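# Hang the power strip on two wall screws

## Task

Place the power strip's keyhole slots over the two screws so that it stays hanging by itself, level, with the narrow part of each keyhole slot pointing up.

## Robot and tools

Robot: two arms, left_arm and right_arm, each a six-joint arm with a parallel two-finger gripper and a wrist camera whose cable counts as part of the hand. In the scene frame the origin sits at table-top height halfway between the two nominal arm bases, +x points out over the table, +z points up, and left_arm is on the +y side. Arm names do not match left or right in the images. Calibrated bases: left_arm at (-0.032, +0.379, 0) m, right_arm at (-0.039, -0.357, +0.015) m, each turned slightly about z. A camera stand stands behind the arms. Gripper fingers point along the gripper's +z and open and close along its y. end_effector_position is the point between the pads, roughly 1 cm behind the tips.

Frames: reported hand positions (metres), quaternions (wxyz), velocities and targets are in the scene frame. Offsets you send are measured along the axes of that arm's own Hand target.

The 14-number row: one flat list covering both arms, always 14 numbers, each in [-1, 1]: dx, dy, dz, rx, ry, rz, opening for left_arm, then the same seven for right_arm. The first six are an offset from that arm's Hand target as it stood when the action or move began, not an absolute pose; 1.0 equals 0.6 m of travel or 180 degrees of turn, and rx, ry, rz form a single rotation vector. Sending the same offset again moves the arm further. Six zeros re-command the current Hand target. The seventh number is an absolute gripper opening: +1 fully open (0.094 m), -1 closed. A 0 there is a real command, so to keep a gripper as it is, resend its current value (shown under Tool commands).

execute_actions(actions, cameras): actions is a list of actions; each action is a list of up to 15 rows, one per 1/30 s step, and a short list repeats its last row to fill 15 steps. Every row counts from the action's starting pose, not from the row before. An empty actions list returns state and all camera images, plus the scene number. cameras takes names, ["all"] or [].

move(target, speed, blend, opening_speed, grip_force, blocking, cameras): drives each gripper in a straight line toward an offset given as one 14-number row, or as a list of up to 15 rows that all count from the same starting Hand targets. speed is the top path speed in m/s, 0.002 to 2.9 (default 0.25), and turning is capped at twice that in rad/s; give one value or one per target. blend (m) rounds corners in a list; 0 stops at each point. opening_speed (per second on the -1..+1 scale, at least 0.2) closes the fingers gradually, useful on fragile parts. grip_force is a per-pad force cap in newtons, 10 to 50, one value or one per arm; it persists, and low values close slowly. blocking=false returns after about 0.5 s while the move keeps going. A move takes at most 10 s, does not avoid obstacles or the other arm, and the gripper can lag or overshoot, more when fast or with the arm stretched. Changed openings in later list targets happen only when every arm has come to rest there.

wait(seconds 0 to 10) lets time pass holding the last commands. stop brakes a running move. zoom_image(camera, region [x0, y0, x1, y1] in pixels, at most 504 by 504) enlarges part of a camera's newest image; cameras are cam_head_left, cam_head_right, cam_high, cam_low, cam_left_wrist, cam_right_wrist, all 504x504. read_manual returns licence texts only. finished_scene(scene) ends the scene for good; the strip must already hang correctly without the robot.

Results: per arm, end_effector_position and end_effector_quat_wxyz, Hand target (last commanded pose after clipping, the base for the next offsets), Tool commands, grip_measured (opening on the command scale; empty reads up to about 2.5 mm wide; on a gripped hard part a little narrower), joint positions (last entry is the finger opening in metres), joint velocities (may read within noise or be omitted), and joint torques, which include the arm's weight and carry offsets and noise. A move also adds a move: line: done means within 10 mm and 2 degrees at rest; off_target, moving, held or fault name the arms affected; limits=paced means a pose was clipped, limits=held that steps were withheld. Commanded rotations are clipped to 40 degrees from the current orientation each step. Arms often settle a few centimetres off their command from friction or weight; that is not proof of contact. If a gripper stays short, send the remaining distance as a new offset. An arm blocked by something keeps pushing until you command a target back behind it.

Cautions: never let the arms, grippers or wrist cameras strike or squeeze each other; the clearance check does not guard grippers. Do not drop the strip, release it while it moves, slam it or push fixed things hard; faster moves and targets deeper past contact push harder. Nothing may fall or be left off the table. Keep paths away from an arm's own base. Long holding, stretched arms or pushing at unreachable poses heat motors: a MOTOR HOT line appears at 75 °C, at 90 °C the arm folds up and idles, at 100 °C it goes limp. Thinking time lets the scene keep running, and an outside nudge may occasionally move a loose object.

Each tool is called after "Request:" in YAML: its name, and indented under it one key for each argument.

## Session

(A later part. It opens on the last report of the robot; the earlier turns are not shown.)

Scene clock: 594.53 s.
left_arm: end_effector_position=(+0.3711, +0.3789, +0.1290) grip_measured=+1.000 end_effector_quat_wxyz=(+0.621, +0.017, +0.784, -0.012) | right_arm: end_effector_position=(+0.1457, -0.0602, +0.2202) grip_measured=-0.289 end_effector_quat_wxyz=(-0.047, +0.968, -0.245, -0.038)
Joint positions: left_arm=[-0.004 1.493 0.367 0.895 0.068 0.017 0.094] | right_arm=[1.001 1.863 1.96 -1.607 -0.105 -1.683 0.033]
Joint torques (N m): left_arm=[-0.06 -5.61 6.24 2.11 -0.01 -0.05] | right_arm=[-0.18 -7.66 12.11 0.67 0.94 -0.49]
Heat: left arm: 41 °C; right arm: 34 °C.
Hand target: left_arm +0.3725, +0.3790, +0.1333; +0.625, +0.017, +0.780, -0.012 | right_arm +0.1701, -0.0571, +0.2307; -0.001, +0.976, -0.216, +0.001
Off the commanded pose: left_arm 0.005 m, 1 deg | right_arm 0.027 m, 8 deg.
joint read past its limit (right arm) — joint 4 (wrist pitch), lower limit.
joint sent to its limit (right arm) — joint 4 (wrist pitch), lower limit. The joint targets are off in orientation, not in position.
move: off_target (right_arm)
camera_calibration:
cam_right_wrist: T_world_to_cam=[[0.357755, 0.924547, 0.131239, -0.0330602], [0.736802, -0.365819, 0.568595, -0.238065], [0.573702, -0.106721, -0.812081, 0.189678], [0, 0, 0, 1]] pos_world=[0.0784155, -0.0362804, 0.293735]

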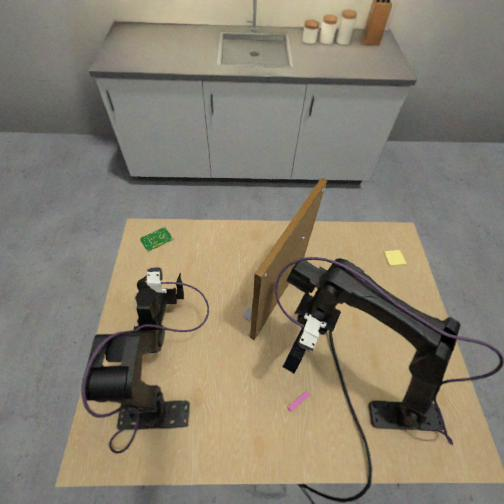

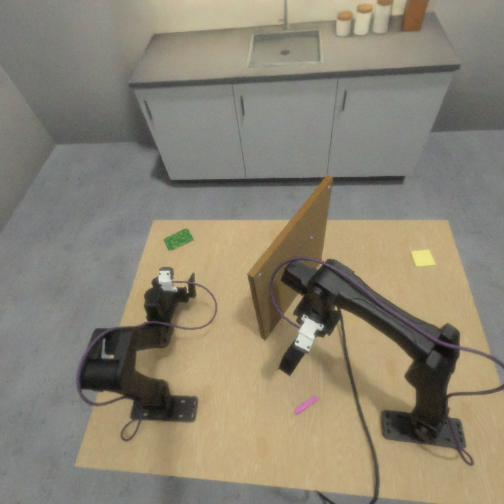

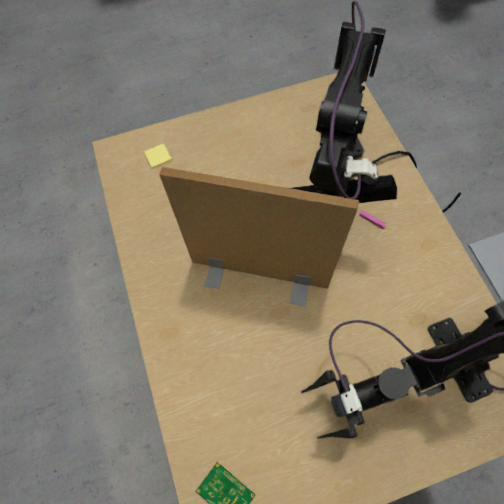

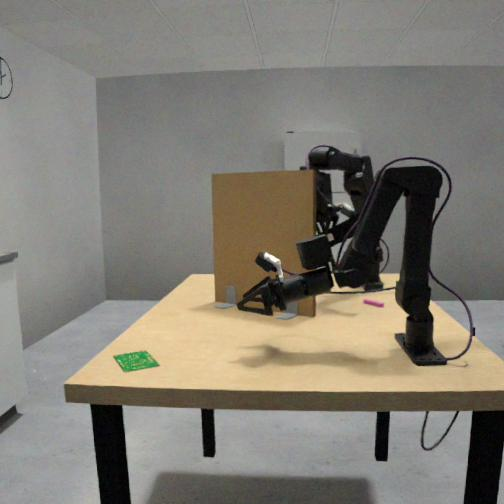

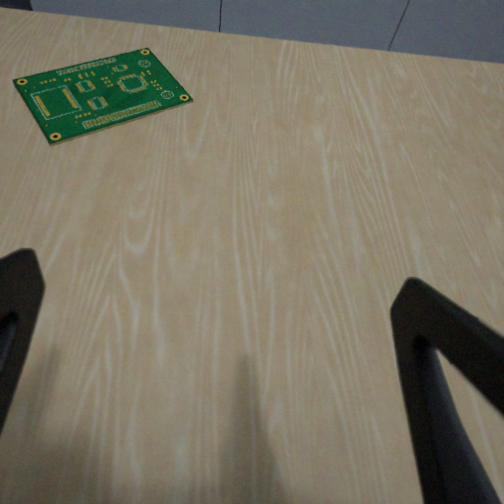

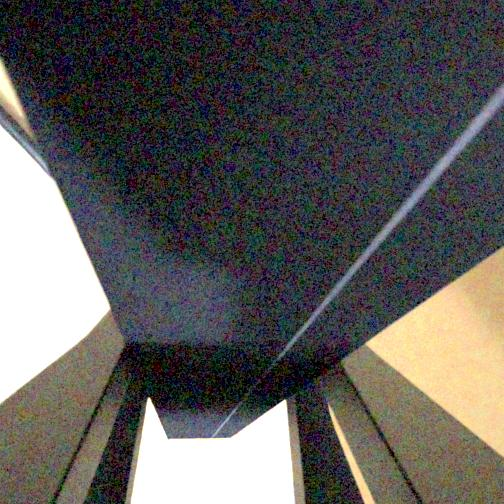

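Request:
move:
  target:
    - [0,0,0,0,0,0,1,0,0,0.2,0,0,0,-0.6]
    - [0,0,0,0,0,0,1,0,0,0.328,0,0,0,-0.6]
  speed: [0.15,0.06]
  cameras: ["cam_head_left","cam_head_right","cam_right_wrist"]

Request:
zoom_image:
  camera: "cam_head_left"
  region: [230, 280, 370, 420]

Scene clock: 605.53 s.
left_arm: end_effector_position=(+0.3711, +0.3789, +0.1290) grip_measured=+1.000 end_effector_quat_wxyz=(+0.621, +0.017, +0.784, -0.012) | right_arm: end_effector_position=(+0.1520, -0.0612, +0.0448) grip_measured=-0.289 end_effector_quat_wxyz=(+0.012, +0.968, -0.248, -0.033)
Joint positions: left_arm=[-0.004 1.493 0.367 0.895 0.068 0.017 0.094] | right_arm=[1.011 1.978 1.412 -1.05 -0.053 -1.673 0.033]
Joint torques (N m): left_arm=[-0.14 -5.55 6.22 2.14 0.04 0] | right_arm=[-0.79 -7.23 6.35 0.87 0.53 -0.58]
Heat: left arm: 41 °C; right arm: 34 °C.
Hand target: left_arm +0.3725, +0.3790, +0.1333; +0.625, +0.017, +0.780, -0.012 | right_arm +0.1705, -0.0570, +0.0337; +0.000, +0.976, -0.216, +0.001
Off the commanded pose: left_arm 0.005 m, 1 deg | right_arm 0.022 m, 6 deg.
move: off_target (right_arm)
camera_calibration:
cam_right_wrist: T_world_to_cam=[[0.359768, 0.932907, 0.0158595, -0.00600206], [0.746915, -0.298146, 0.594329, -0.142043], [0.559182, -0.201975, -0.804066, 0.0395315], [0, 0, 0, 1]] pos_world=[0.0861483, -0.0287658, 0.116301]
Images, in order (width x height): cam_head_left 504x504, cam_head_right 504x504, cam_right_wrist 504x504.

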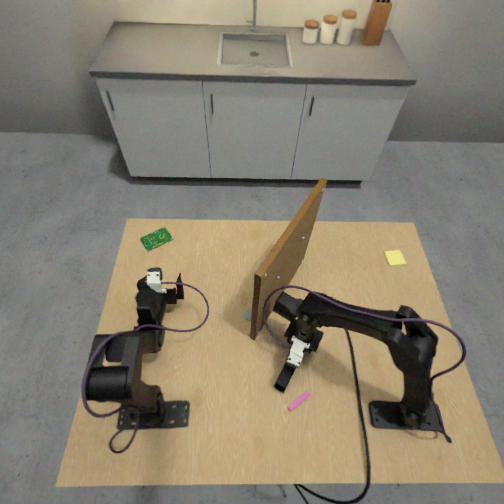

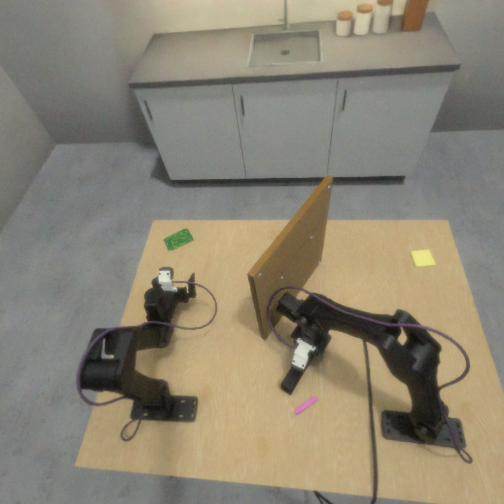

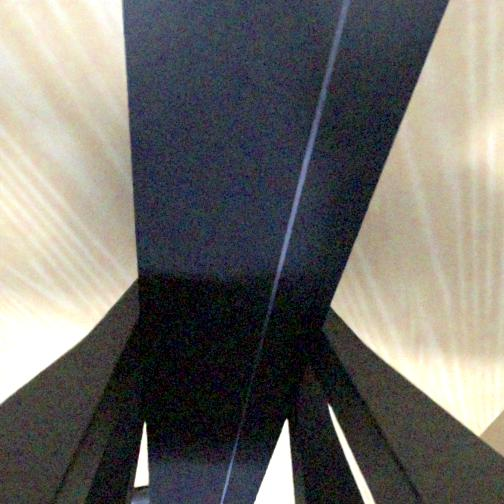

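Scaled by 3.600 from the camera's 504x504 image, which has a finer 720x720 frame.

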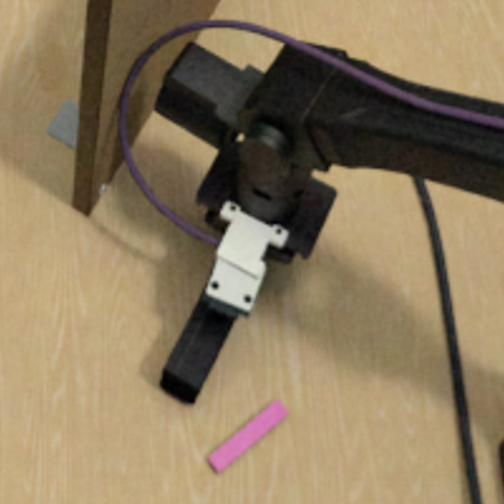

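Request:
move:
  target: [0,0,0,0,0,0,1,0,0,0,0,0,0,0.6]
  opening_speed: 0.7

Request:
move:
  target:
    - [0,0,0,0,0,0,1,0,0,-0.25,0,0,0,0.6]
    - [0,0,0,0,0,0,1,0.23,0.35,-0.3,0,0,0.3,0.6]
  cameras: ["cam_head_left","cam_head_right"]

Request:
zoom_image:
  camera: "cam_head_left"
  region: [230, 280, 370, 420]

Scene clock: 616.80 s.
left_arm: end_effector_position=(+0.3711, +0.3789, +0.1290) grip_measured=+1.000 end_effector_quat_wxyz=(+0.621, +0.017, +0.784, -0.012) | right_arm: end_effector_position=(+0.1665, -0.0535, +0.0417) grip_measured=+0.597 end_effector_quat_wxyz=(-0.006, +0.976, -0.219, -0.004)
Joint positions: left_arm=[-0.004 1.493 0.367 0.895 0.068 0.017 0.094] | right_arm=[1.011 1.986 1.412 -0.989 -0.011 -1.731 0.075]
Joint torques (N m): left_arm=[0.03 -5.45 6.34 2.11 0.05 -0.04] | right_arm=[-0.88 -8.08 5.91 0.49 0.11 -0.12]
Heat: left arm: 41 °C; right arm: 34 °C.
Hand target: left_arm +0.3725, +0.3790, +0.1333; +0.625, +0.017, +0.780, -0.012 | right_arm +0.1705, -0.0571, +0.0337; +0.000, +0.976, -0.217, +0.001
Off the commanded pose: left_arm 0.005 m, 1 deg | right_arm 0.010 m, 1 deg.
move: done

Scene clock: 620.37 s.
left_arm: end_effector_position=(+0.3711, +0.3789, +0.1290) grip_measured=+1.000 end_effector_quat_wxyz=(+0.621, +0.017, +0.784, -0.012) | right_arm: end_effector_position=(+0.2167, -0.3029, +0.2091) grip_measured=+0.598 end_effector_quat_wxyz=(-0.010, +0.771, -0.637, +0.009)
Joint positions: left_arm=[-0.004 1.493 0.367 0.895 0.068 0.017 0.094] | right_arm=[0.25 1.534 1.544 -1.555 0.002 -1.553 0.075]
Joint torques (N m): left_arm=[-0.03 -5.52 6.39 2.15 0.02 -0.03] | right_arm=[-0.4 -7.72 6.22 0.12 -0.04 0]
Heat: left arm: 41 °C; right arm: 34 °C.
Hand target: left_arm +0.3725, +0.3790, +0.1333; +0.625, +0.017, +0.780, -0.012 | right_arm +0.2065, -0.3058, +0.2137; -0.001, +0.772, -0.636, +0.001
Off the commanded pose: left_arm 0.005 m, 1 deg | right_arm 0.012 m, 1 deg.
joint sent to its limit (right arm) — joint 4 (wrist pitch), lower limit. The joint targets still meet the commanded pose.
move: off_target (right_arm)
Images, in order (width x height): cam_head_left 504x504, cam_head_right 504x504.

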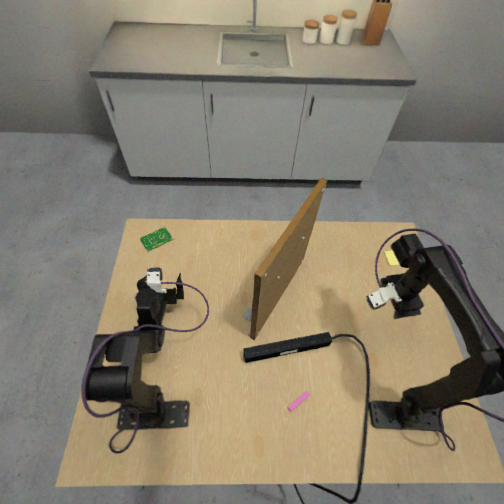

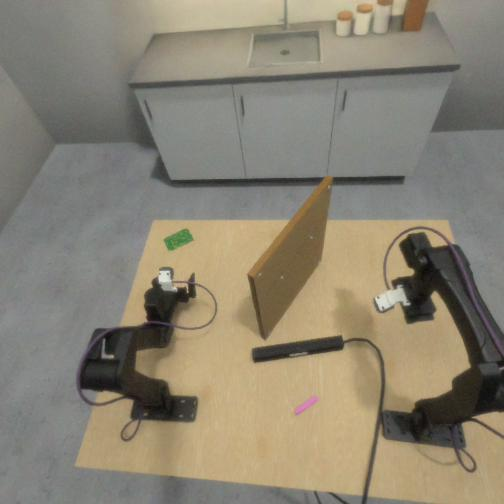

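Scaled by 3.600 from the camera's 504x504 image, which has a finer 720x720 frame.

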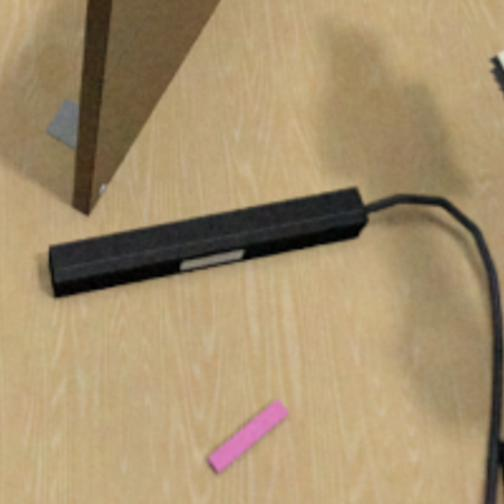

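Request:
zoom_image:
  camera: "cam_head_right"
  region: [245, 325, 350, 370]

Request:
execute_actions:
  actions: []

Request:
zoom_image:
  camera: "cam_high"
  region: [240, 120, 440, 260]

Scaled by 4.800 from the camera's 504x504 image, which has a finer 720x720 frame.

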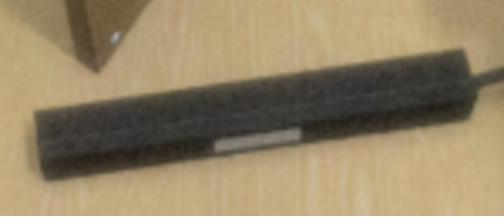

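Scene clock: 635.07 s.
left_arm: end_effector_position=(+0.3711, +0.3789, +0.1290) grip_measured=+1.000 end_effector_quat_wxyz=(+0.621, +0.017, +0.784, -0.012) | right_arm: end_effector_position=(+0.2167, -0.3029, +0.2091) grip_measured=+0.598 end_effector_quat_wxyz=(-0.010, +0.771, -0.637, +0.009)
Joint positions: left_arm=[-0.004 1.493 0.367 0.895 0.068 0.017 0.094] | right_arm=[0.25 1.534 1.544 -1.555 0.002 -1.554 0.075]
Joint velocities: within noise
Joint torques (N m): left_arm=[-0.08 -5.44 6.26 2.12 -0.01 -0.03] | right_arm=[-0.4 -7.72 6.22 0.12 -0.04 -0.04]
Heat: left arm: 41 °C; right arm: 33 °C.
Hand target: left_arm +0.3725, +0.3790, +0.1333; +0.625, +0.017, +0.780, -0.012 | right_arm +0.2065, -0.3058, +0.2137; -0.001, +0.772, -0.636, +0.001
Tool commands: left_gripper/opening=+1.0 right_gripper/opening=+0.6
Off the commanded pose: left_arm 0.005 m, 1 deg | right_arm 0.012 m, 1 deg.
camera_calibration:
cam_right_wrist: T_world_to_cam=[[0.944949, 0.318753, 0.0739441, -0.131384], [0.198465, -0.737975, 0.644984, -0.385032], [0.26016, -0.594802, -0.76061, 0.0234418], [0, 0, 0, 1]] pos_world=[0.194468, -0.228322, 0.275885]

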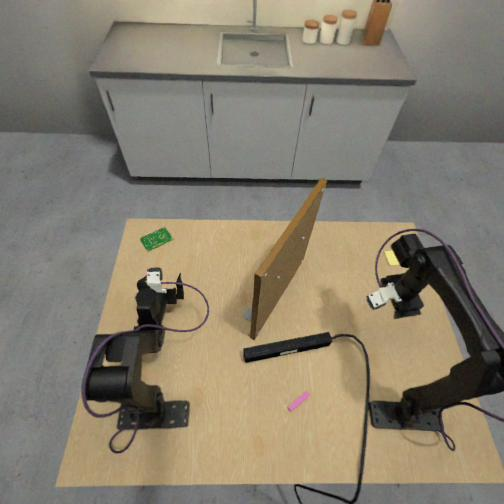

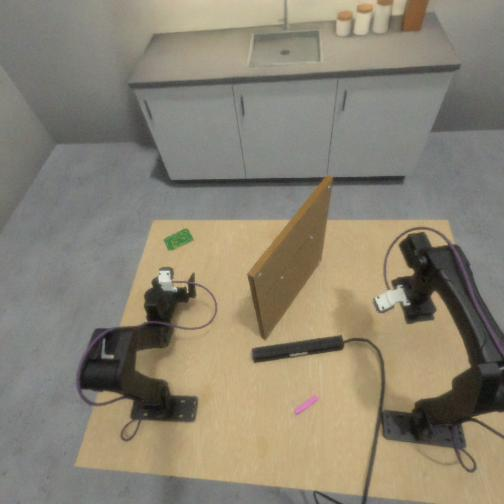

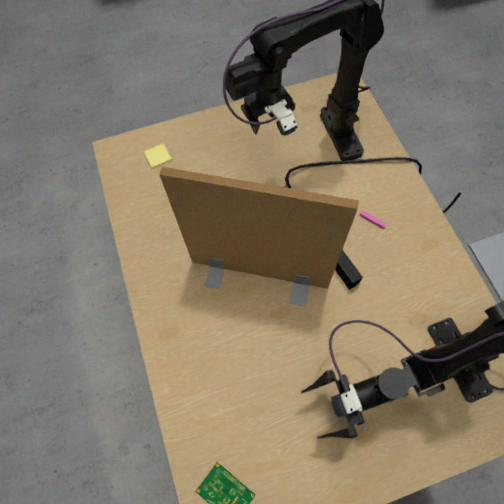

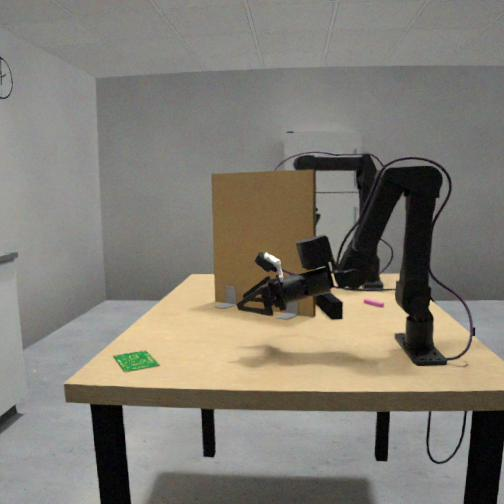

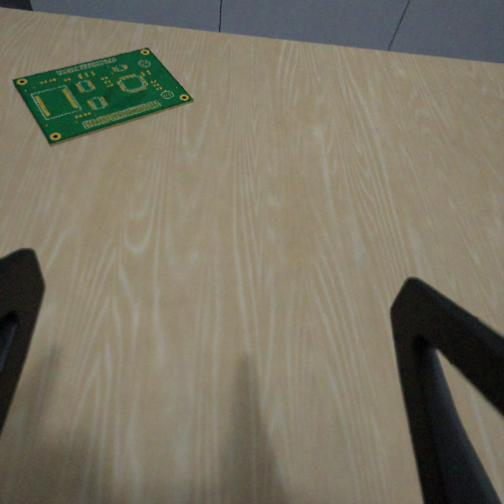

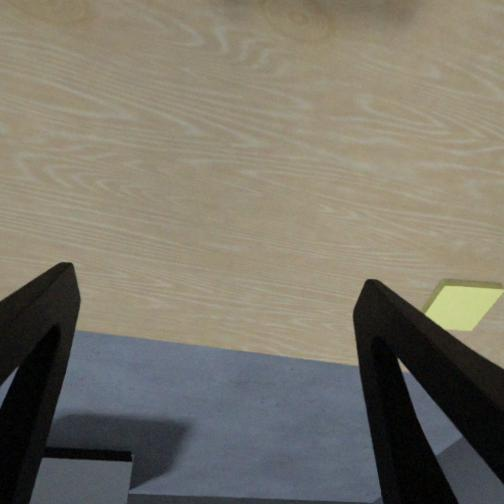

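Scaled by 2.520 from the camera's 504x504 image, which has a finer 720x720 frame.

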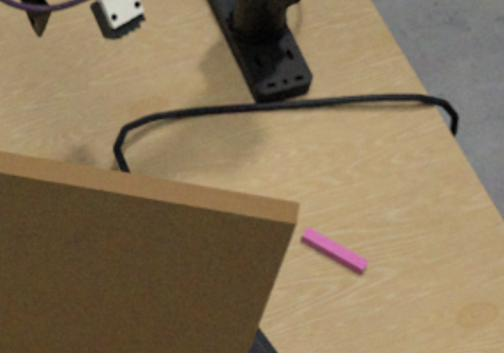

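Request:
move:
  target: [0,0,0,0,0,0,1,-0.464,-0.02,0.06,0,0,0,1]
  cameras: ["cam_right_wrist","cam_head_left"]

Scene clock: 694.20 s.
left_arm: end_effector_position=(+0.3711, +0.3789, +0.1290) grip_measured=+1.000 end_effector_quat_wxyz=(+0.621, +0.017, +0.784, -0.012) | right_arm: end_effector_position=(+0.1633, -0.0323, +0.1756) grip_measured=+0.997 end_effector_quat_wxyz=(-0.002, +0.774, -0.633, +0.003)
Joint positions: left_arm=[-0.004 1.493 0.367 0.895 0.068 0.017 0.094] | right_arm=[1.058 2.026 2.01 -1.552 0.006 -0.756 0.094]
Joint torques (N m): left_arm=[0.21 -5.83 6.41 2.11 0.02 -0.03] | right_arm=[-0.34 -8.34 10.41 0.13 -0.07 0.07]
Heat: left arm: 41 °C; right arm: 30 °C.
Hand target: left_arm +0.3725, +0.3790, +0.1333; +0.625, +0.017, +0.780, -0.012 | right_arm +0.1652, -0.0301, +0.1779; -0.001, +0.772, -0.636, +0.001
Off the commanded pose: left_arm 0.005 m, 1 deg | right_arm 0.004 m, 1 deg.
move: done
camera_calibration:
cam_right_wrist: T_world_to_cam=[[0.943016, 0.328488, 0.0530738, -0.160392], [0.218922, -0.732607, 0.644484, -0.156121], [0.250587, -0.59614, -0.762773, 0.174572], [0, 0, 0, 1]] pos_world=[0.141685, 0.0423807, 0.242289]
Images, in order (width x height): cam_head_left 504x504, cam_right_wrist 504x504.

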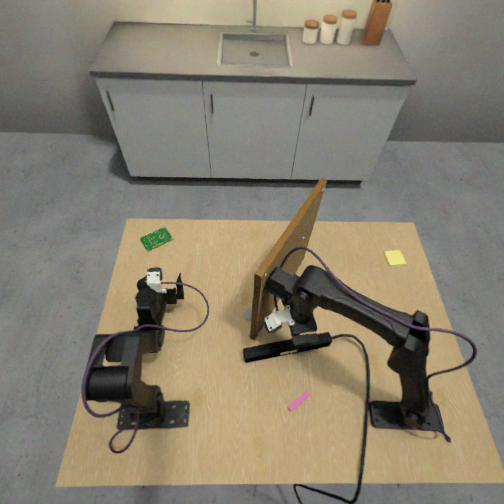

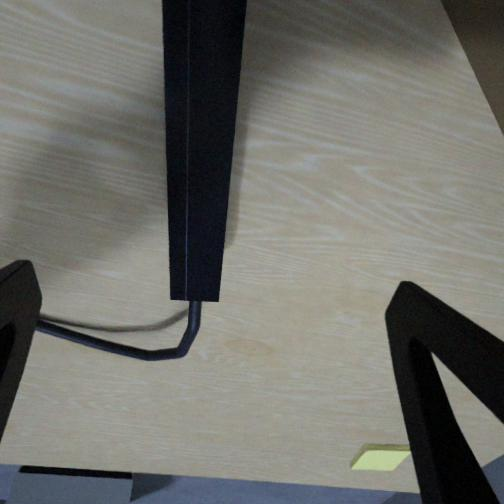

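Request:
move:
  target: [0,0,0,0,0,0,1,0,0.022,0.24,0,0,-0.009,1]
  speed: 0.2

Request:
move:
  target: [0,0,0,0,0,0,1,0,0,0,0,0,0,-0.6]
  opening_speed: 0.7

Request:
move:
  target:
    - [0,0,0,0,0,0,1,0,0,-0.1,0,0,0,-0.6]
    - [0,0,0,0,0,0,1,0.028,0.093,-0.24,0,0,0,-0.6]
  cameras: ["all"]

Scene clock: 707.10 s.
left_arm: end_effector_position=(+0.3711, +0.3789, +0.1290) grip_measured=+1.000 end_effector_quat_wxyz=(+0.621, +0.017, +0.784, -0.012) | right_arm: end_effector_position=(+0.1536, -0.0355, +0.0401) grip_measured=+0.997 end_effector_quat_wxyz=(+0.000, +0.779, -0.626, +0.003)
Joint positions: left_arm=[-0.004 1.493 0.367 0.895 0.068 0.017 0.094] | right_arm=[1.075 2.026 1.464 -1.011 0.006 -0.755 0.094]
Joint torques (N m): left_arm=[0.21 -5.52 6.32 2.14 -0.02 0.01] | right_arm=[0.4 -8.53 6.38 0.48 -0.06 0.02]
Heat: left arm: 41 °C; right arm: 31 °C.
Hand target: left_arm +0.3725, +0.3790, +0.1333; +0.625, +0.017, +0.780, -0.012 | right_arm +0.1526, -0.0327, +0.0337; -0.001, +0.781, -0.625, +0.001
Off the commanded pose: left_arm 0.005 m, 1 deg | right_arm 0.007 m, 0 deg.
move: done

Scene clock: 709.60 s.
left_arm: end_effector_position=(+0.3711, +0.3789, +0.1290) grip_measured=+1.000 end_effector_quat_wxyz=(+0.621, +0.017, +0.784, -0.012) | right_arm: end_effector_position=(+0.1539, -0.0350, +0.0401) grip_measured=-0.289 end_effector_quat_wxyz=(-0.001, +0.779, -0.627, +0.003)
Joint positions: left_arm=[-0.004 1.493 0.367 0.895 0.068 0.017 0.094] | right_arm=[1.075 2.026 1.464 -1.009 0.006 -0.754 0.033]
Joint torques (N m): left_arm=[-0.21 -5.49 6.31 2.13 -0.01 -0.02] | right_arm=[0.39 -8.51 6.38 0.49 -0.06 0.02]
Heat: left arm: 41 °C; right arm: 31 °C.
Hand target: left_arm +0.3725, +0.3790, +0.1333; +0.625, +0.017, +0.780, -0.012 | right_arm +0.1526, -0.0327, +0.0337; -0.001, +0.781, -0.625, +0.001
Off the commanded pose: left_arm 0.005 m, 1 deg | right_arm 0.007 m, 0 deg.
move: done

Scene clock: 711.77 s.
left_arm: end_effector_position=(+0.3711, +0.3789, +0.1290) grip_measured=+1.000 end_effector_quat_wxyz=(+0.621, +0.017, +0.784, -0.012) | right_arm: end_effector_position=(+0.1034, -0.0596, +0.1619) grip_measured=-0.289 end_effector_quat_wxyz=(+0.009, +0.779, -0.627, +0.004)
Joint positions: left_arm=[-0.004 1.493 0.367 0.895 0.068 0.017 0.094] | right_arm=[1.167 1.815 1.666 -1.442 0.003 -0.661 0.033]
Joint torques (N m): left_arm=[0.08 -5.42 6.52 2.08 0 -0.01] | right_arm=[0.23 -10.07 10.37 -0.04 -0.03 -0.04]
Heat: left arm: 41 °C; right arm: 31 °C.
Hand target: left_arm +0.3725, +0.3790, +0.1333; +0.625, +0.017, +0.780, -0.012 | right_arm +0.1015, -0.0612, +0.1777; -0.001, +0.781, -0.625, +0.001
Off the commanded pose: left_arm 0.005 m, 1 deg | right_arm 0.016 m, 1 deg.
move: off_target (right_arm)
camera_calibration:
cam_right_wrist: T_world_to_cam=[[0.938617, 0.343172, 0.0350861, -0.0899557], [0.237792, -0.717346, 0.654882, -0.156925], [0.249906, -0.60634, -0.754916, 0.161133], [0, 0, 0, 1]] pos_world=[0.0814813, 0.0160023, 0.227566]

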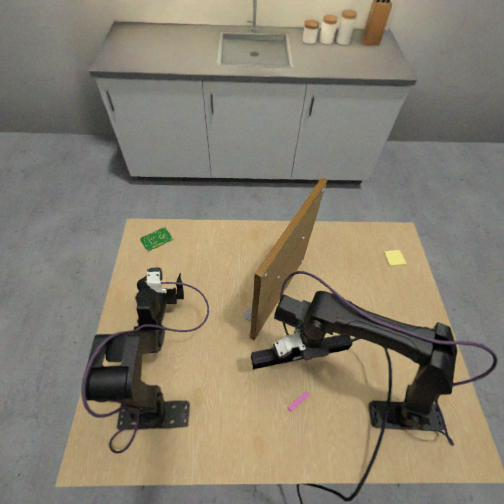

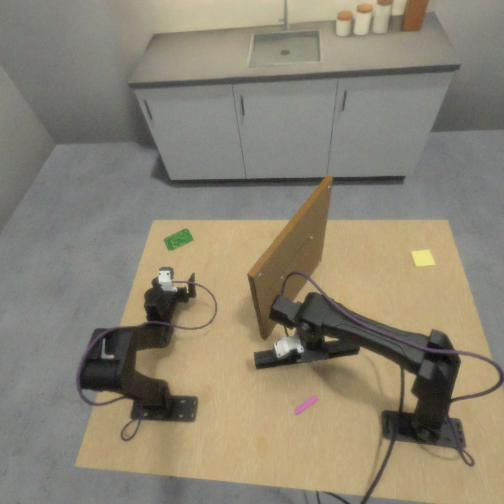

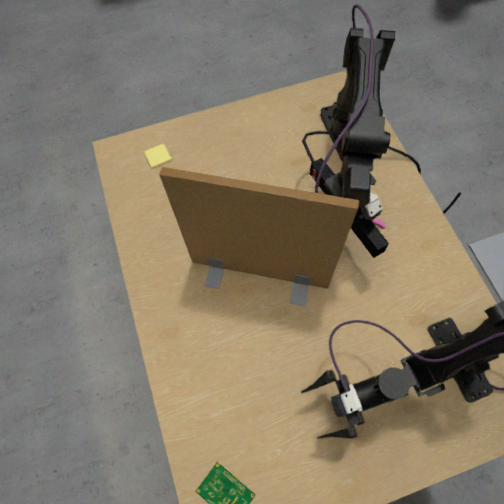

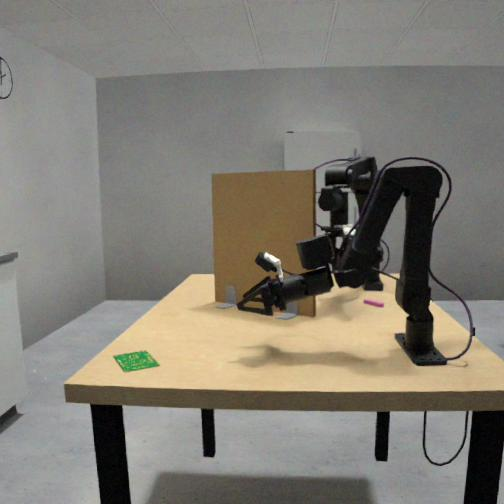

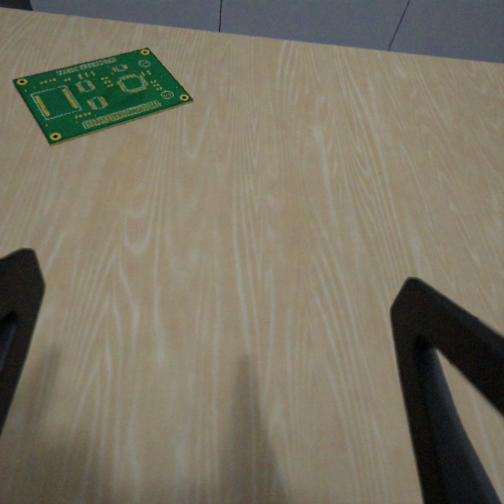

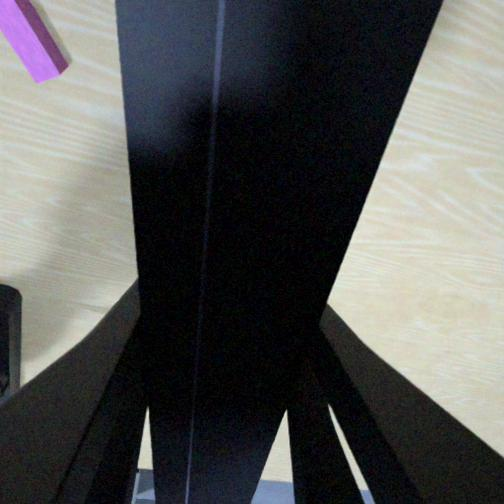

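Request:
zoom_image:
  camera: "cam_high"
  region: [290, 120, 420, 260]

Request:
zoom_image:
  camera: "cam_head_left"
  region: [230, 310, 370, 400]

Scaled by 3.600 from the camera's 504x504 image, which has a finer 720x720 frame.

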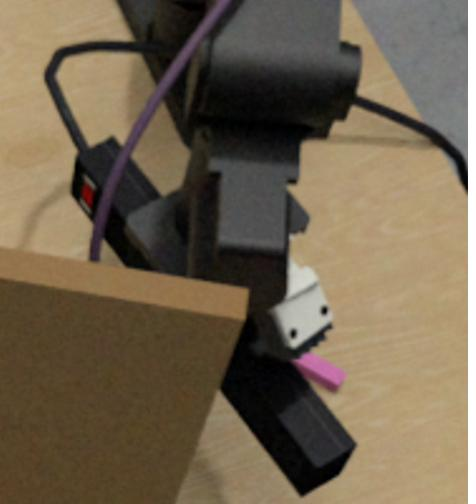

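Scaled by 3.600 from the camera's 504x504 image, which has a finer 720x720 frame.

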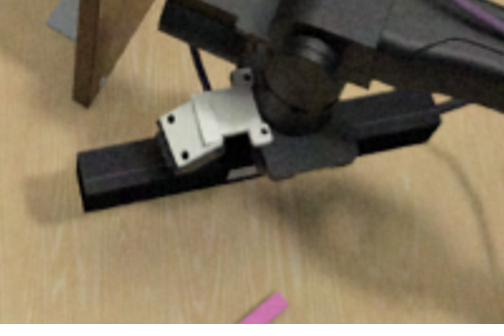

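Request:
move:
  target: [0,0,0,0,0,0,1,0.082,-0.083,0,0,0,0,-0.6]

Request:
move:
  target: [-0.125,-0.579,-0.419,0.415,-0.06,0.045,1,0,0,0,0,0,0,-0.6]
  cameras: ["all"]

Scene clock: 746.57 s.
left_arm: end_effector_position=(+0.3711, +0.3789, +0.1290) grip_measured=+1.000 end_effector_quat_wxyz=(+0.621, +0.017, +0.784, -0.012) | right_arm: end_effector_position=(+0.1597, -0.0948, +0.1619) grip_measured=-0.289 end_effector_quat_wxyz=(+0.012, +0.770, -0.638, -0.007)
Joint positions: left_arm=[-0.004 1.493 0.367 0.895 0.068 0.017 0.094] | right_arm=[0.955 1.815 1.666 -1.446 -0.016 -0.844 0.033]
Joint torques (N m): left_arm=[0.09 -5.57 6.28 2.12 -0.04 -0.02] | right_arm=[0.02 -10.36 10.02 -0.03 0.13 -0.3]
Heat: left arm: 42 °C; right arm: 30 °C.
Hand target: left_arm +0.3725, +0.3790, +0.1333; +0.625, +0.017, +0.780, -0.012 | right_arm +0.1608, -0.0983, +0.1778; -0.001, +0.781, -0.625, +0.001
Off the commanded pose: left_arm 0.005 m, 1 deg | right_arm 0.016 m, 3 deg.
move: off_target (right_arm)

Scene clock: 749.77 s.
left_arm: end_effector_position=(+0.1693, +0.0727, +0.2326) grip_measured=+1.000 end_effector_quat_wxyz=(+0.572, +0.386, +0.623, -0.369) | right_arm: end_effector_position=(+0.1596, -0.0948, +0.1619) grip_measured=-0.289 end_effector_quat_wxyz=(+0.012, +0.770, -0.638, -0.008)
Joint positions: left_arm=[-0.897 1.037 0.413 0.547 0.262 0 0.094] | right_arm=[0.955 1.815 1.666 -1.446 -0.016 -0.845 0.033]
Joint torques (N m): left_arm=[-5.34 -1.88 11.48 2.55 1.82 0] | right_arm=[0.02 -10.35 10.02 -0.03 0.16 -0.28]
Heat: left arm: 41 °C; right arm: 30 °C.
Hand target: left_arm +0.1292, +0.0412, +0.2608; +0.552, +0.442, +0.552, -0.442 | right_arm +0.1608, -0.0984, +0.1778; -0.001, +0.781, -0.625, +0.001
Off the commanded pose: left_arm 0.058 m, 14 deg | right_arm 0.016 m, 3 deg.
move: off_target (left_arm, right_arm)
camera_calibration:
cam_left_wrist: T_world_to_cam=[[-0.901296, -0.402772, 0.159501, 0.138822], [-0.394822, 0.612219, -0.685058, 0.196662], [0.178273, -0.680414, -0.710813, 0.278993], [0, 0, 0, 1]] pos_world=[0.153029, 0.125344, 0.310895]
cam_right_wrist: T_world_to_cam=[[0.948494, 0.316237, 0.01879, -0.132088], [0.230735, -0.730253, 0.643033, -0.193721], [0.217072, -0.605578, -0.765608, 0.132761], [0, 0, 0, 1]] pos_world=[0.141164, -0.0192976, 0.228694]

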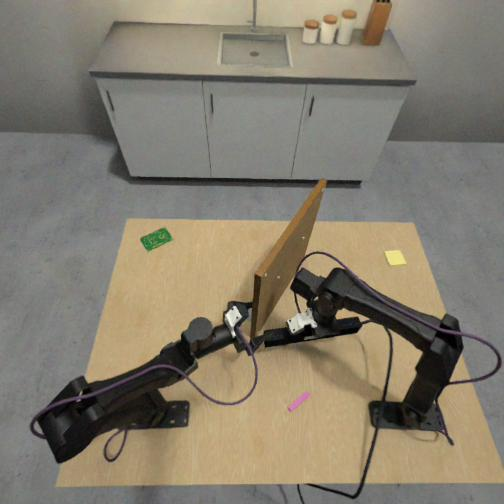

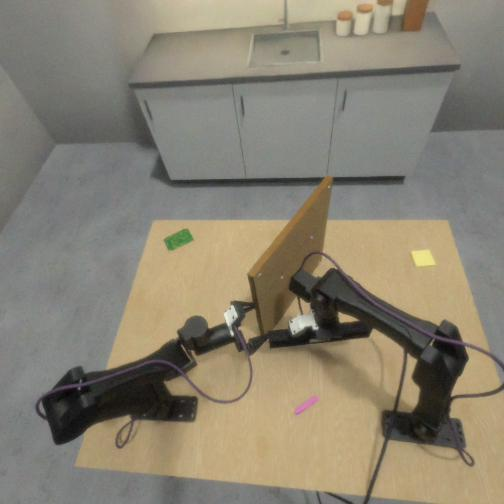

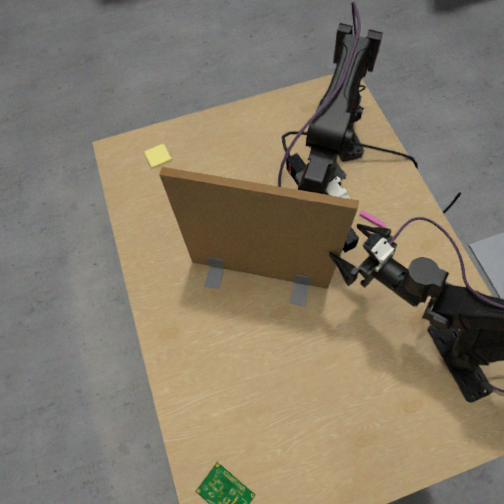

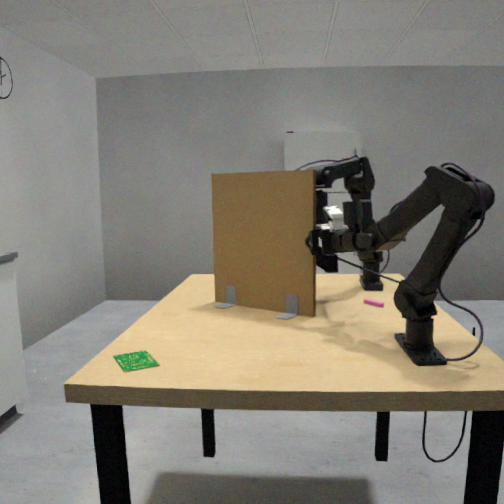

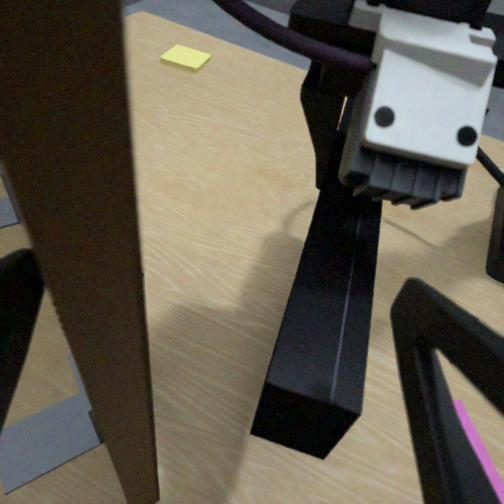

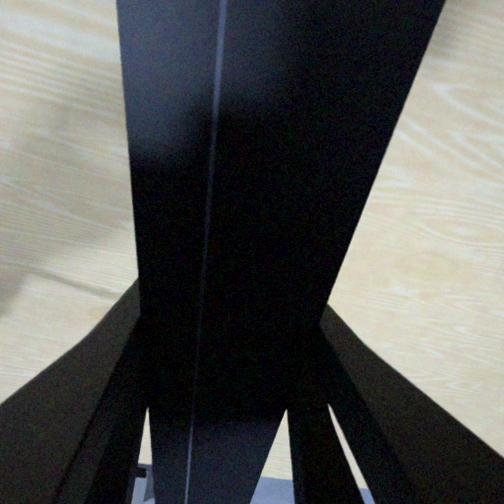

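Request:
move:
  target:
    - [0.02,0.077,-0.038,0,0,0,1,0,0,0,0,0,0,-0.6]
    - [0,0.05,-0.248,0,0,0,1,0,0,0,0,0,0,-0.6]
  cameras: ["cam_left_wrist","cam_head_left"]

Scene clock: 760.67 s.
left_arm: end_effector_position=(+0.1296, +0.1925, +0.2489) grip_measured=+1.000 end_effector_quat_wxyz=(+0.544, +0.430, +0.565, -0.447) | right_arm: end_effector_position=(+0.1596, -0.0948, +0.1619) grip_measured=-0.289 end_effector_quat_wxyz=(+0.012, +0.770, -0.638, -0.008)
Joint positions: left_arm=[-0.131 0.569 0.294 0.251 1.238 -0.013 0.094] | right_arm=[0.955 1.815 1.666 -1.446 -0.016 -0.845 0.033]
Joint torques (N m): left_arm=[0.58 -0.51 10.39 1.43 0.27 0.09] | right_arm=[0.01 -10.36 10.02 -0.03 0.16 -0.29]
Heat: left arm: 41 °C; right arm: 30 °C.
Hand target: left_arm +0.1260, +0.1929, +0.2607; +0.551, +0.442, +0.552, -0.443 | right_arm +0.1608, -0.0984, +0.1778; -0.001, +0.781, -0.625, +0.001
Off the commanded pose: left_arm 0.012 m, 2 deg | right_arm 0.016 m, 3 deg.
move: off_target (left_arm, right_arm)
camera_calibration:
cam_left_wrist: T_world_to_cam=[[-0.9651, -0.195394, 0.174365, 0.113294], [-0.259889, 0.632614, -0.72956, 0.108509], [0.0322458, -0.749414, -0.661316, 0.399069], [0, 0, 0, 1]] pos_world=[0.124672, 0.252561, 0.32332]
Images, in order (width x height): cam_head_left 504x504, cam_left_wrist 504x504.

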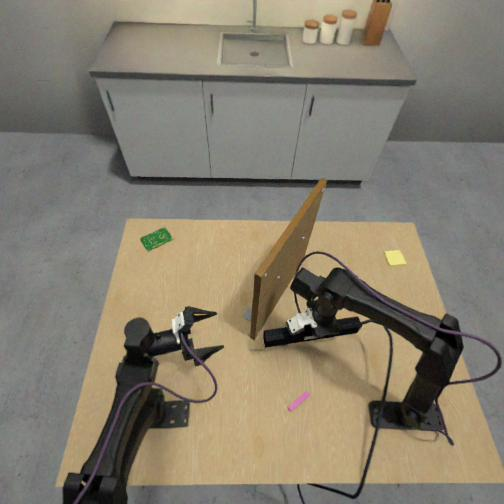

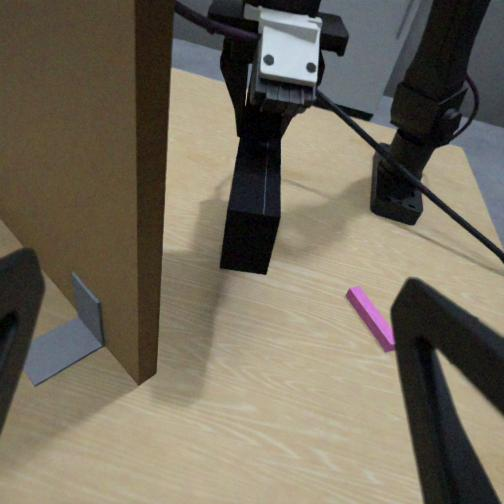

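Request:
move:
  target: [0,0,0,0,0,0,1,0,0.05,0,0,0,-0.12,-0.6]
  cameras: ["cam_left_wrist","cam_head_left"]

Scene clock: 769.17 s.
left_arm: end_effector_position=(+0.1296, +0.1925, +0.2486) grip_measured=+1.000 end_effector_quat_wxyz=(+0.544, +0.430, +0.565, -0.447) | right_arm: end_effector_position=(+0.1279, -0.0963, +0.1647) grip_measured=-0.289 end_effector_quat_wxyz=(+0.015, +0.871, -0.490, -0.024)
Joint positions: left_arm=[-0.131 0.569 0.294 0.248 1.238 -0.012 0.094] | right_arm=[1.016 1.75 1.597 -1.453 -0.045 -1.144 0.033]
Joint torques (N m): left_arm=[0.44 -0.4 10.45 1.5 0.24 0.1] | right_arm=[0.21 -11.51 7.04 0.12 0.43 -0.38]
Heat: left arm: 40 °C; right arm: 31 °C.
Hand target: left_arm +0.1260, +0.1929, +0.2607; +0.551, +0.442, +0.552, -0.443 | right_arm +0.1316, -0.1050, +0.1777; -0.001, +0.884, -0.468, +0.001
Off the commanded pose: left_arm 0.013 m, 2 deg | right_arm 0.016 m, 5 deg.
move: off_target (left_arm, right_arm)
camera_calibration:
cam_left_wrist: T_world_to_cam=[[-0.964984, -0.195452, 0.174943, 0.113141], [-0.260382, 0.633021, -0.729031, 0.108138], [0.0317482, -0.749055, -0.661747, 0.398904], [0, 0, 0, 1]] pos_world=[0.124672, 0.252461, 0.323017]
Images, in order (width x height): cam_head_left 504x504, cam_left_wrist 504x504.

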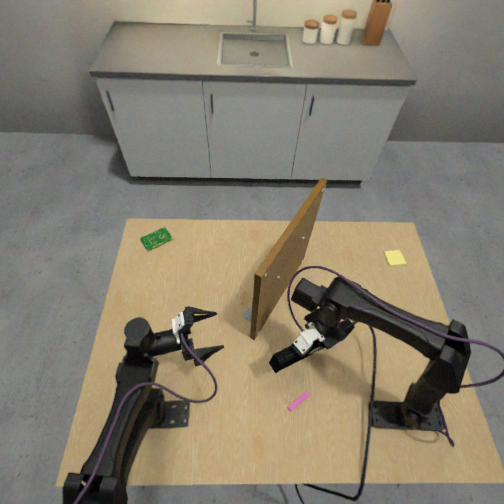

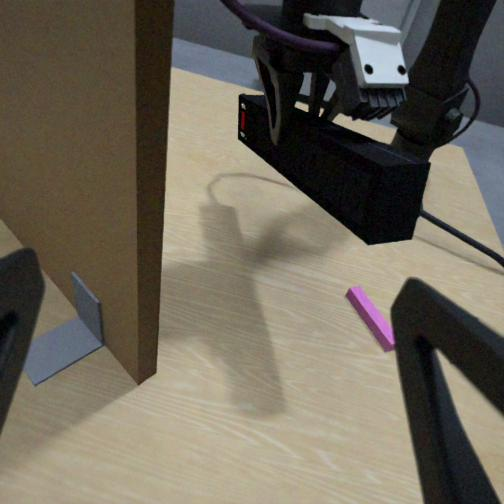

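Request:
move:
  target: [0.042,-0.203,0.115,-0.091,0.088,-0.012,1,0,0,0,0,0,0,-0.6]
  cameras: ["cam_left_wrist","cam_head_left","cam_low"]

Scene clock: 797.83 s.
left_arm: end_effector_position=(+0.0208, +0.0990, +0.2239) grip_measured=+1.000 end_effector_quat_wxyz=(+0.514, +0.417, +0.687, -0.300) | right_arm: end_effector_position=(+0.1279, -0.0963, +0.1647) grip_measured=-0.289 end_effector_quat_wxyz=(+0.015, +0.871, -0.490, -0.024)
Joint positions: left_arm=[-1.838 0.681 0.514 -0.222 -0.693 -0.239 0.094] | right_arm=[1.016 1.75 1.597 -1.453 -0.045 -1.145 0.033]
Joint torques (N m): left_arm=[-0.55 -0.35 10.35 1.87 -0.39 -0.13] | right_arm=[0.2 -11.52 7.04 0.12 0.45 -0.4]
Heat: left arm: 38 °C; right arm: 34 °C.
Hand target: left_arm +0.0221, +0.0990, +0.2356; +0.519, +0.405, +0.688, -0.305 | right_arm +0.1316, -0.1050, +0.1777; -0.001, +0.884, -0.468, +0.001
Off the commanded pose: left_arm 0.012 m, 2 deg | right_arm 0.016 m, 4 deg.
move: off_target (left_arm, right_arm)
camera_calibration:
cam_left_wrist: T_world_to_cam=[[-0.871228, -0.474577, 0.125452, 0.0310388], [-0.466585, 0.721208, -0.512013, 0.0678888], [0.152512, -0.504614, -0.849767, 0.33138], [0, 0, 0, 1]] pos_world=[0.00817835, 0.132987, 0.312462]
Images, in order (width x height): cam_head_left 504x504, cam_low 504x504, cam_left_wrist 504x504.

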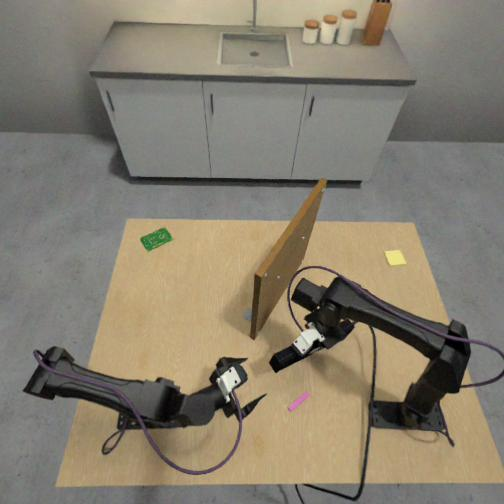

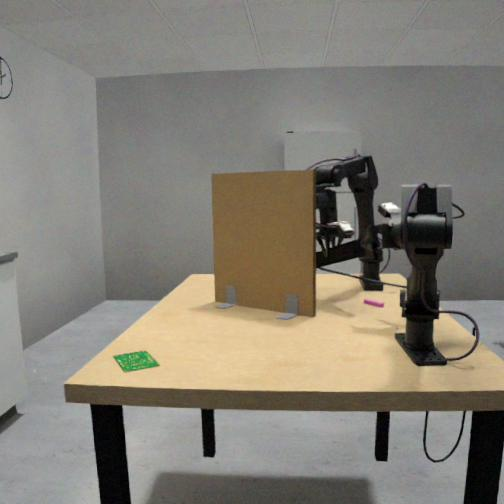

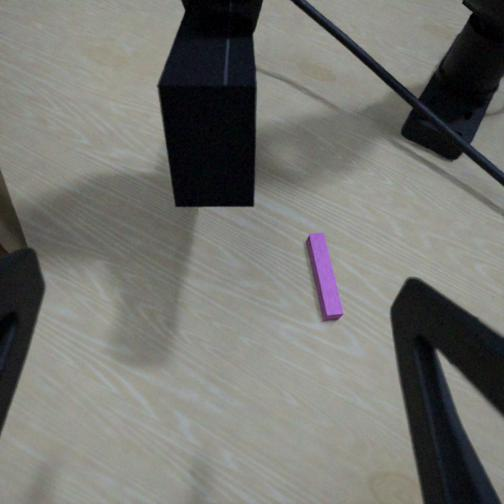

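Request:
move:
  target: [0.004,0.009,0.172,0,0,0,1,0,0,0,0,0,0,-0.6]
  speed: 0.1
  cameras: ["cam_left_wrist","cam_head_left"]

Request:
zoom_image:
  camera: "cam_head_left"
  region: [220, 270, 380, 410]

Scene clock: 810.33 s.
left_arm: end_effector_position=(+0.0734, +0.0220, +0.1925) grip_measured=+1.000 end_effector_quat_wxyz=(+0.513, +0.410, +0.695, -0.295) | right_arm: end_effector_position=(+0.1279, -0.0963, +0.1647) grip_measured=-0.289 end_effector_quat_wxyz=(+0.015, +0.871, -0.490, -0.024)
Joint positions: left_arm=[-1.51 1.119 0.529 0.257 -0.402 -0.124 0.094] | right_arm=[1.016 1.75 1.597 -1.453 -0.045 -1.145 0.033]
Joint torques (N m): left_arm=[0.69 -2.88 9.99 2.17 0.03 0.04] | right_arm=[0.2 -11.51 7.04 0.13 0.45 -0.4]
Heat: left arm: 39 °C; right arm: 34 °C.
Hand target: left_arm +0.0748, +0.0156, +0.2049; +0.519, +0.405, +0.688, -0.305 | right_arm +0.1316, -0.1050, +0.1777; -0.001, +0.884, -0.468, +0.001
Off the commanded pose: left_arm 0.014 m, 2 deg | right_arm 0.016 m, 4 deg.
move: off_target (left_arm, right_arm)
camera_calibration:
cam_left_wrist: T_world_to_cam=[[-0.859527, -0.493735, 0.13206, 0.042603], [-0.487186, 0.713402, -0.503694, 0.132003], [0.15448, -0.497276, -0.853729, 0.258356], [0, 0, 0, 1]] pos_world=[0.0610178, 0.0553374, 0.281429]
Images, in order (width x height): cam_head_left 504x504, cam_left_wrist 504x504.

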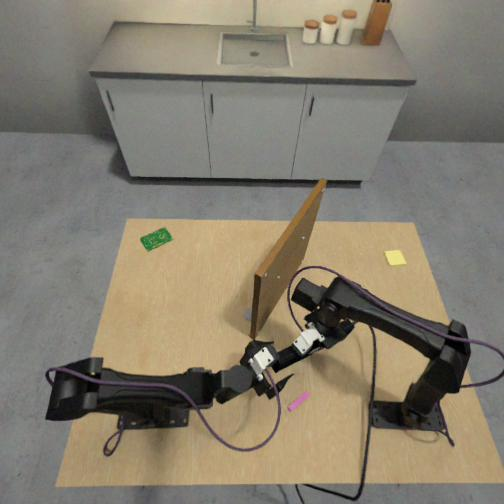

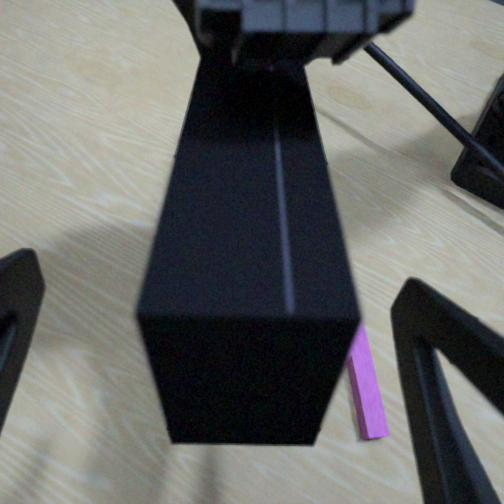

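Scaled by 3.150 from the camera's 504x504 image, which has a finer 720x720 frame.

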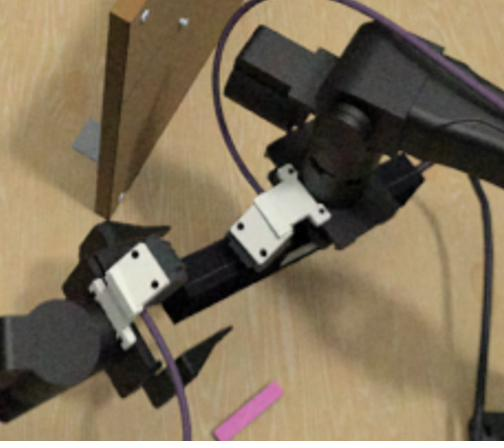

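Request:
move:
  target: [0,0,0,0,0,0,-0.6,0,0,0,0,0,0,-0.6]
  opening_speed: 0.5
  cameras: ["cam_left_wrist"]

Scene clock: 822.03 s.
left_arm: end_effector_position=(+0.0714, +0.0202, +0.1945) grip_measured=-0.286 end_effector_quat_wxyz=(+0.508, +0.402, +0.696, -0.309) | right_arm: end_effector_position=(+0.1283, -0.0968, +0.1664) grip_measured=-0.289 end_effector_quat_wxyz=(+0.012, +0.871, -0.490, -0.022)
Joint positions: left_arm=[-1.51 1.119 0.529 0.267 -0.389 -0.148 0.034] | right_arm=[1.016 1.744 1.597 -1.453 -0.042 -1.144 0.033]
Joint torques (N m): left_arm=[0.57 -2.65 10.17 2.07 -0.14 0.32] | right_arm=[0.2 -10.93 7.04 0.14 0.41 -0.41]
Heat: left arm: 39 °C; right arm: 35 °C.
Hand target: left_arm +0.0748, +0.0156, +0.2049; +0.519, +0.405, +0.688, -0.305 | right_arm +0.1316, -0.1050, +0.1777; -0.001, +0.884, -0.468, +0.001
Off the commanded pose: left_arm 0.012 m, 2 deg | right_arm 0.014 m, 4 deg.
move: off_target (left_arm, right_arm)
camera_calibration:
cam_left_wrist: T_world_to_cam=[[-0.858703, -0.485803, 0.163172, 0.0334003], [-0.495296, 0.704981, -0.507625, 0.134851], [0.131573, -0.516718, -0.845985, 0.259974], [0, 0, 0, 1]] pos_world=[0.0612666, 0.0554921, 0.282938]
Images, in order (width x height): cam_left_wrist 504x504.

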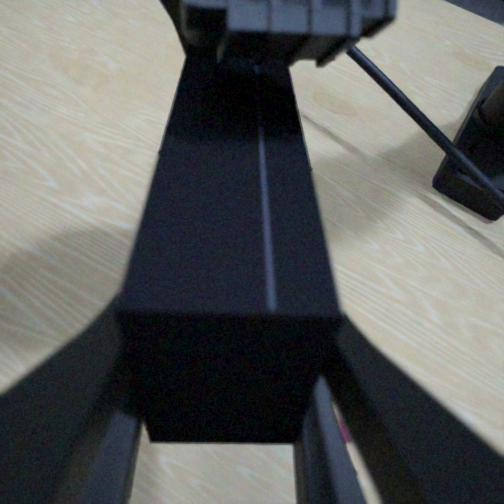

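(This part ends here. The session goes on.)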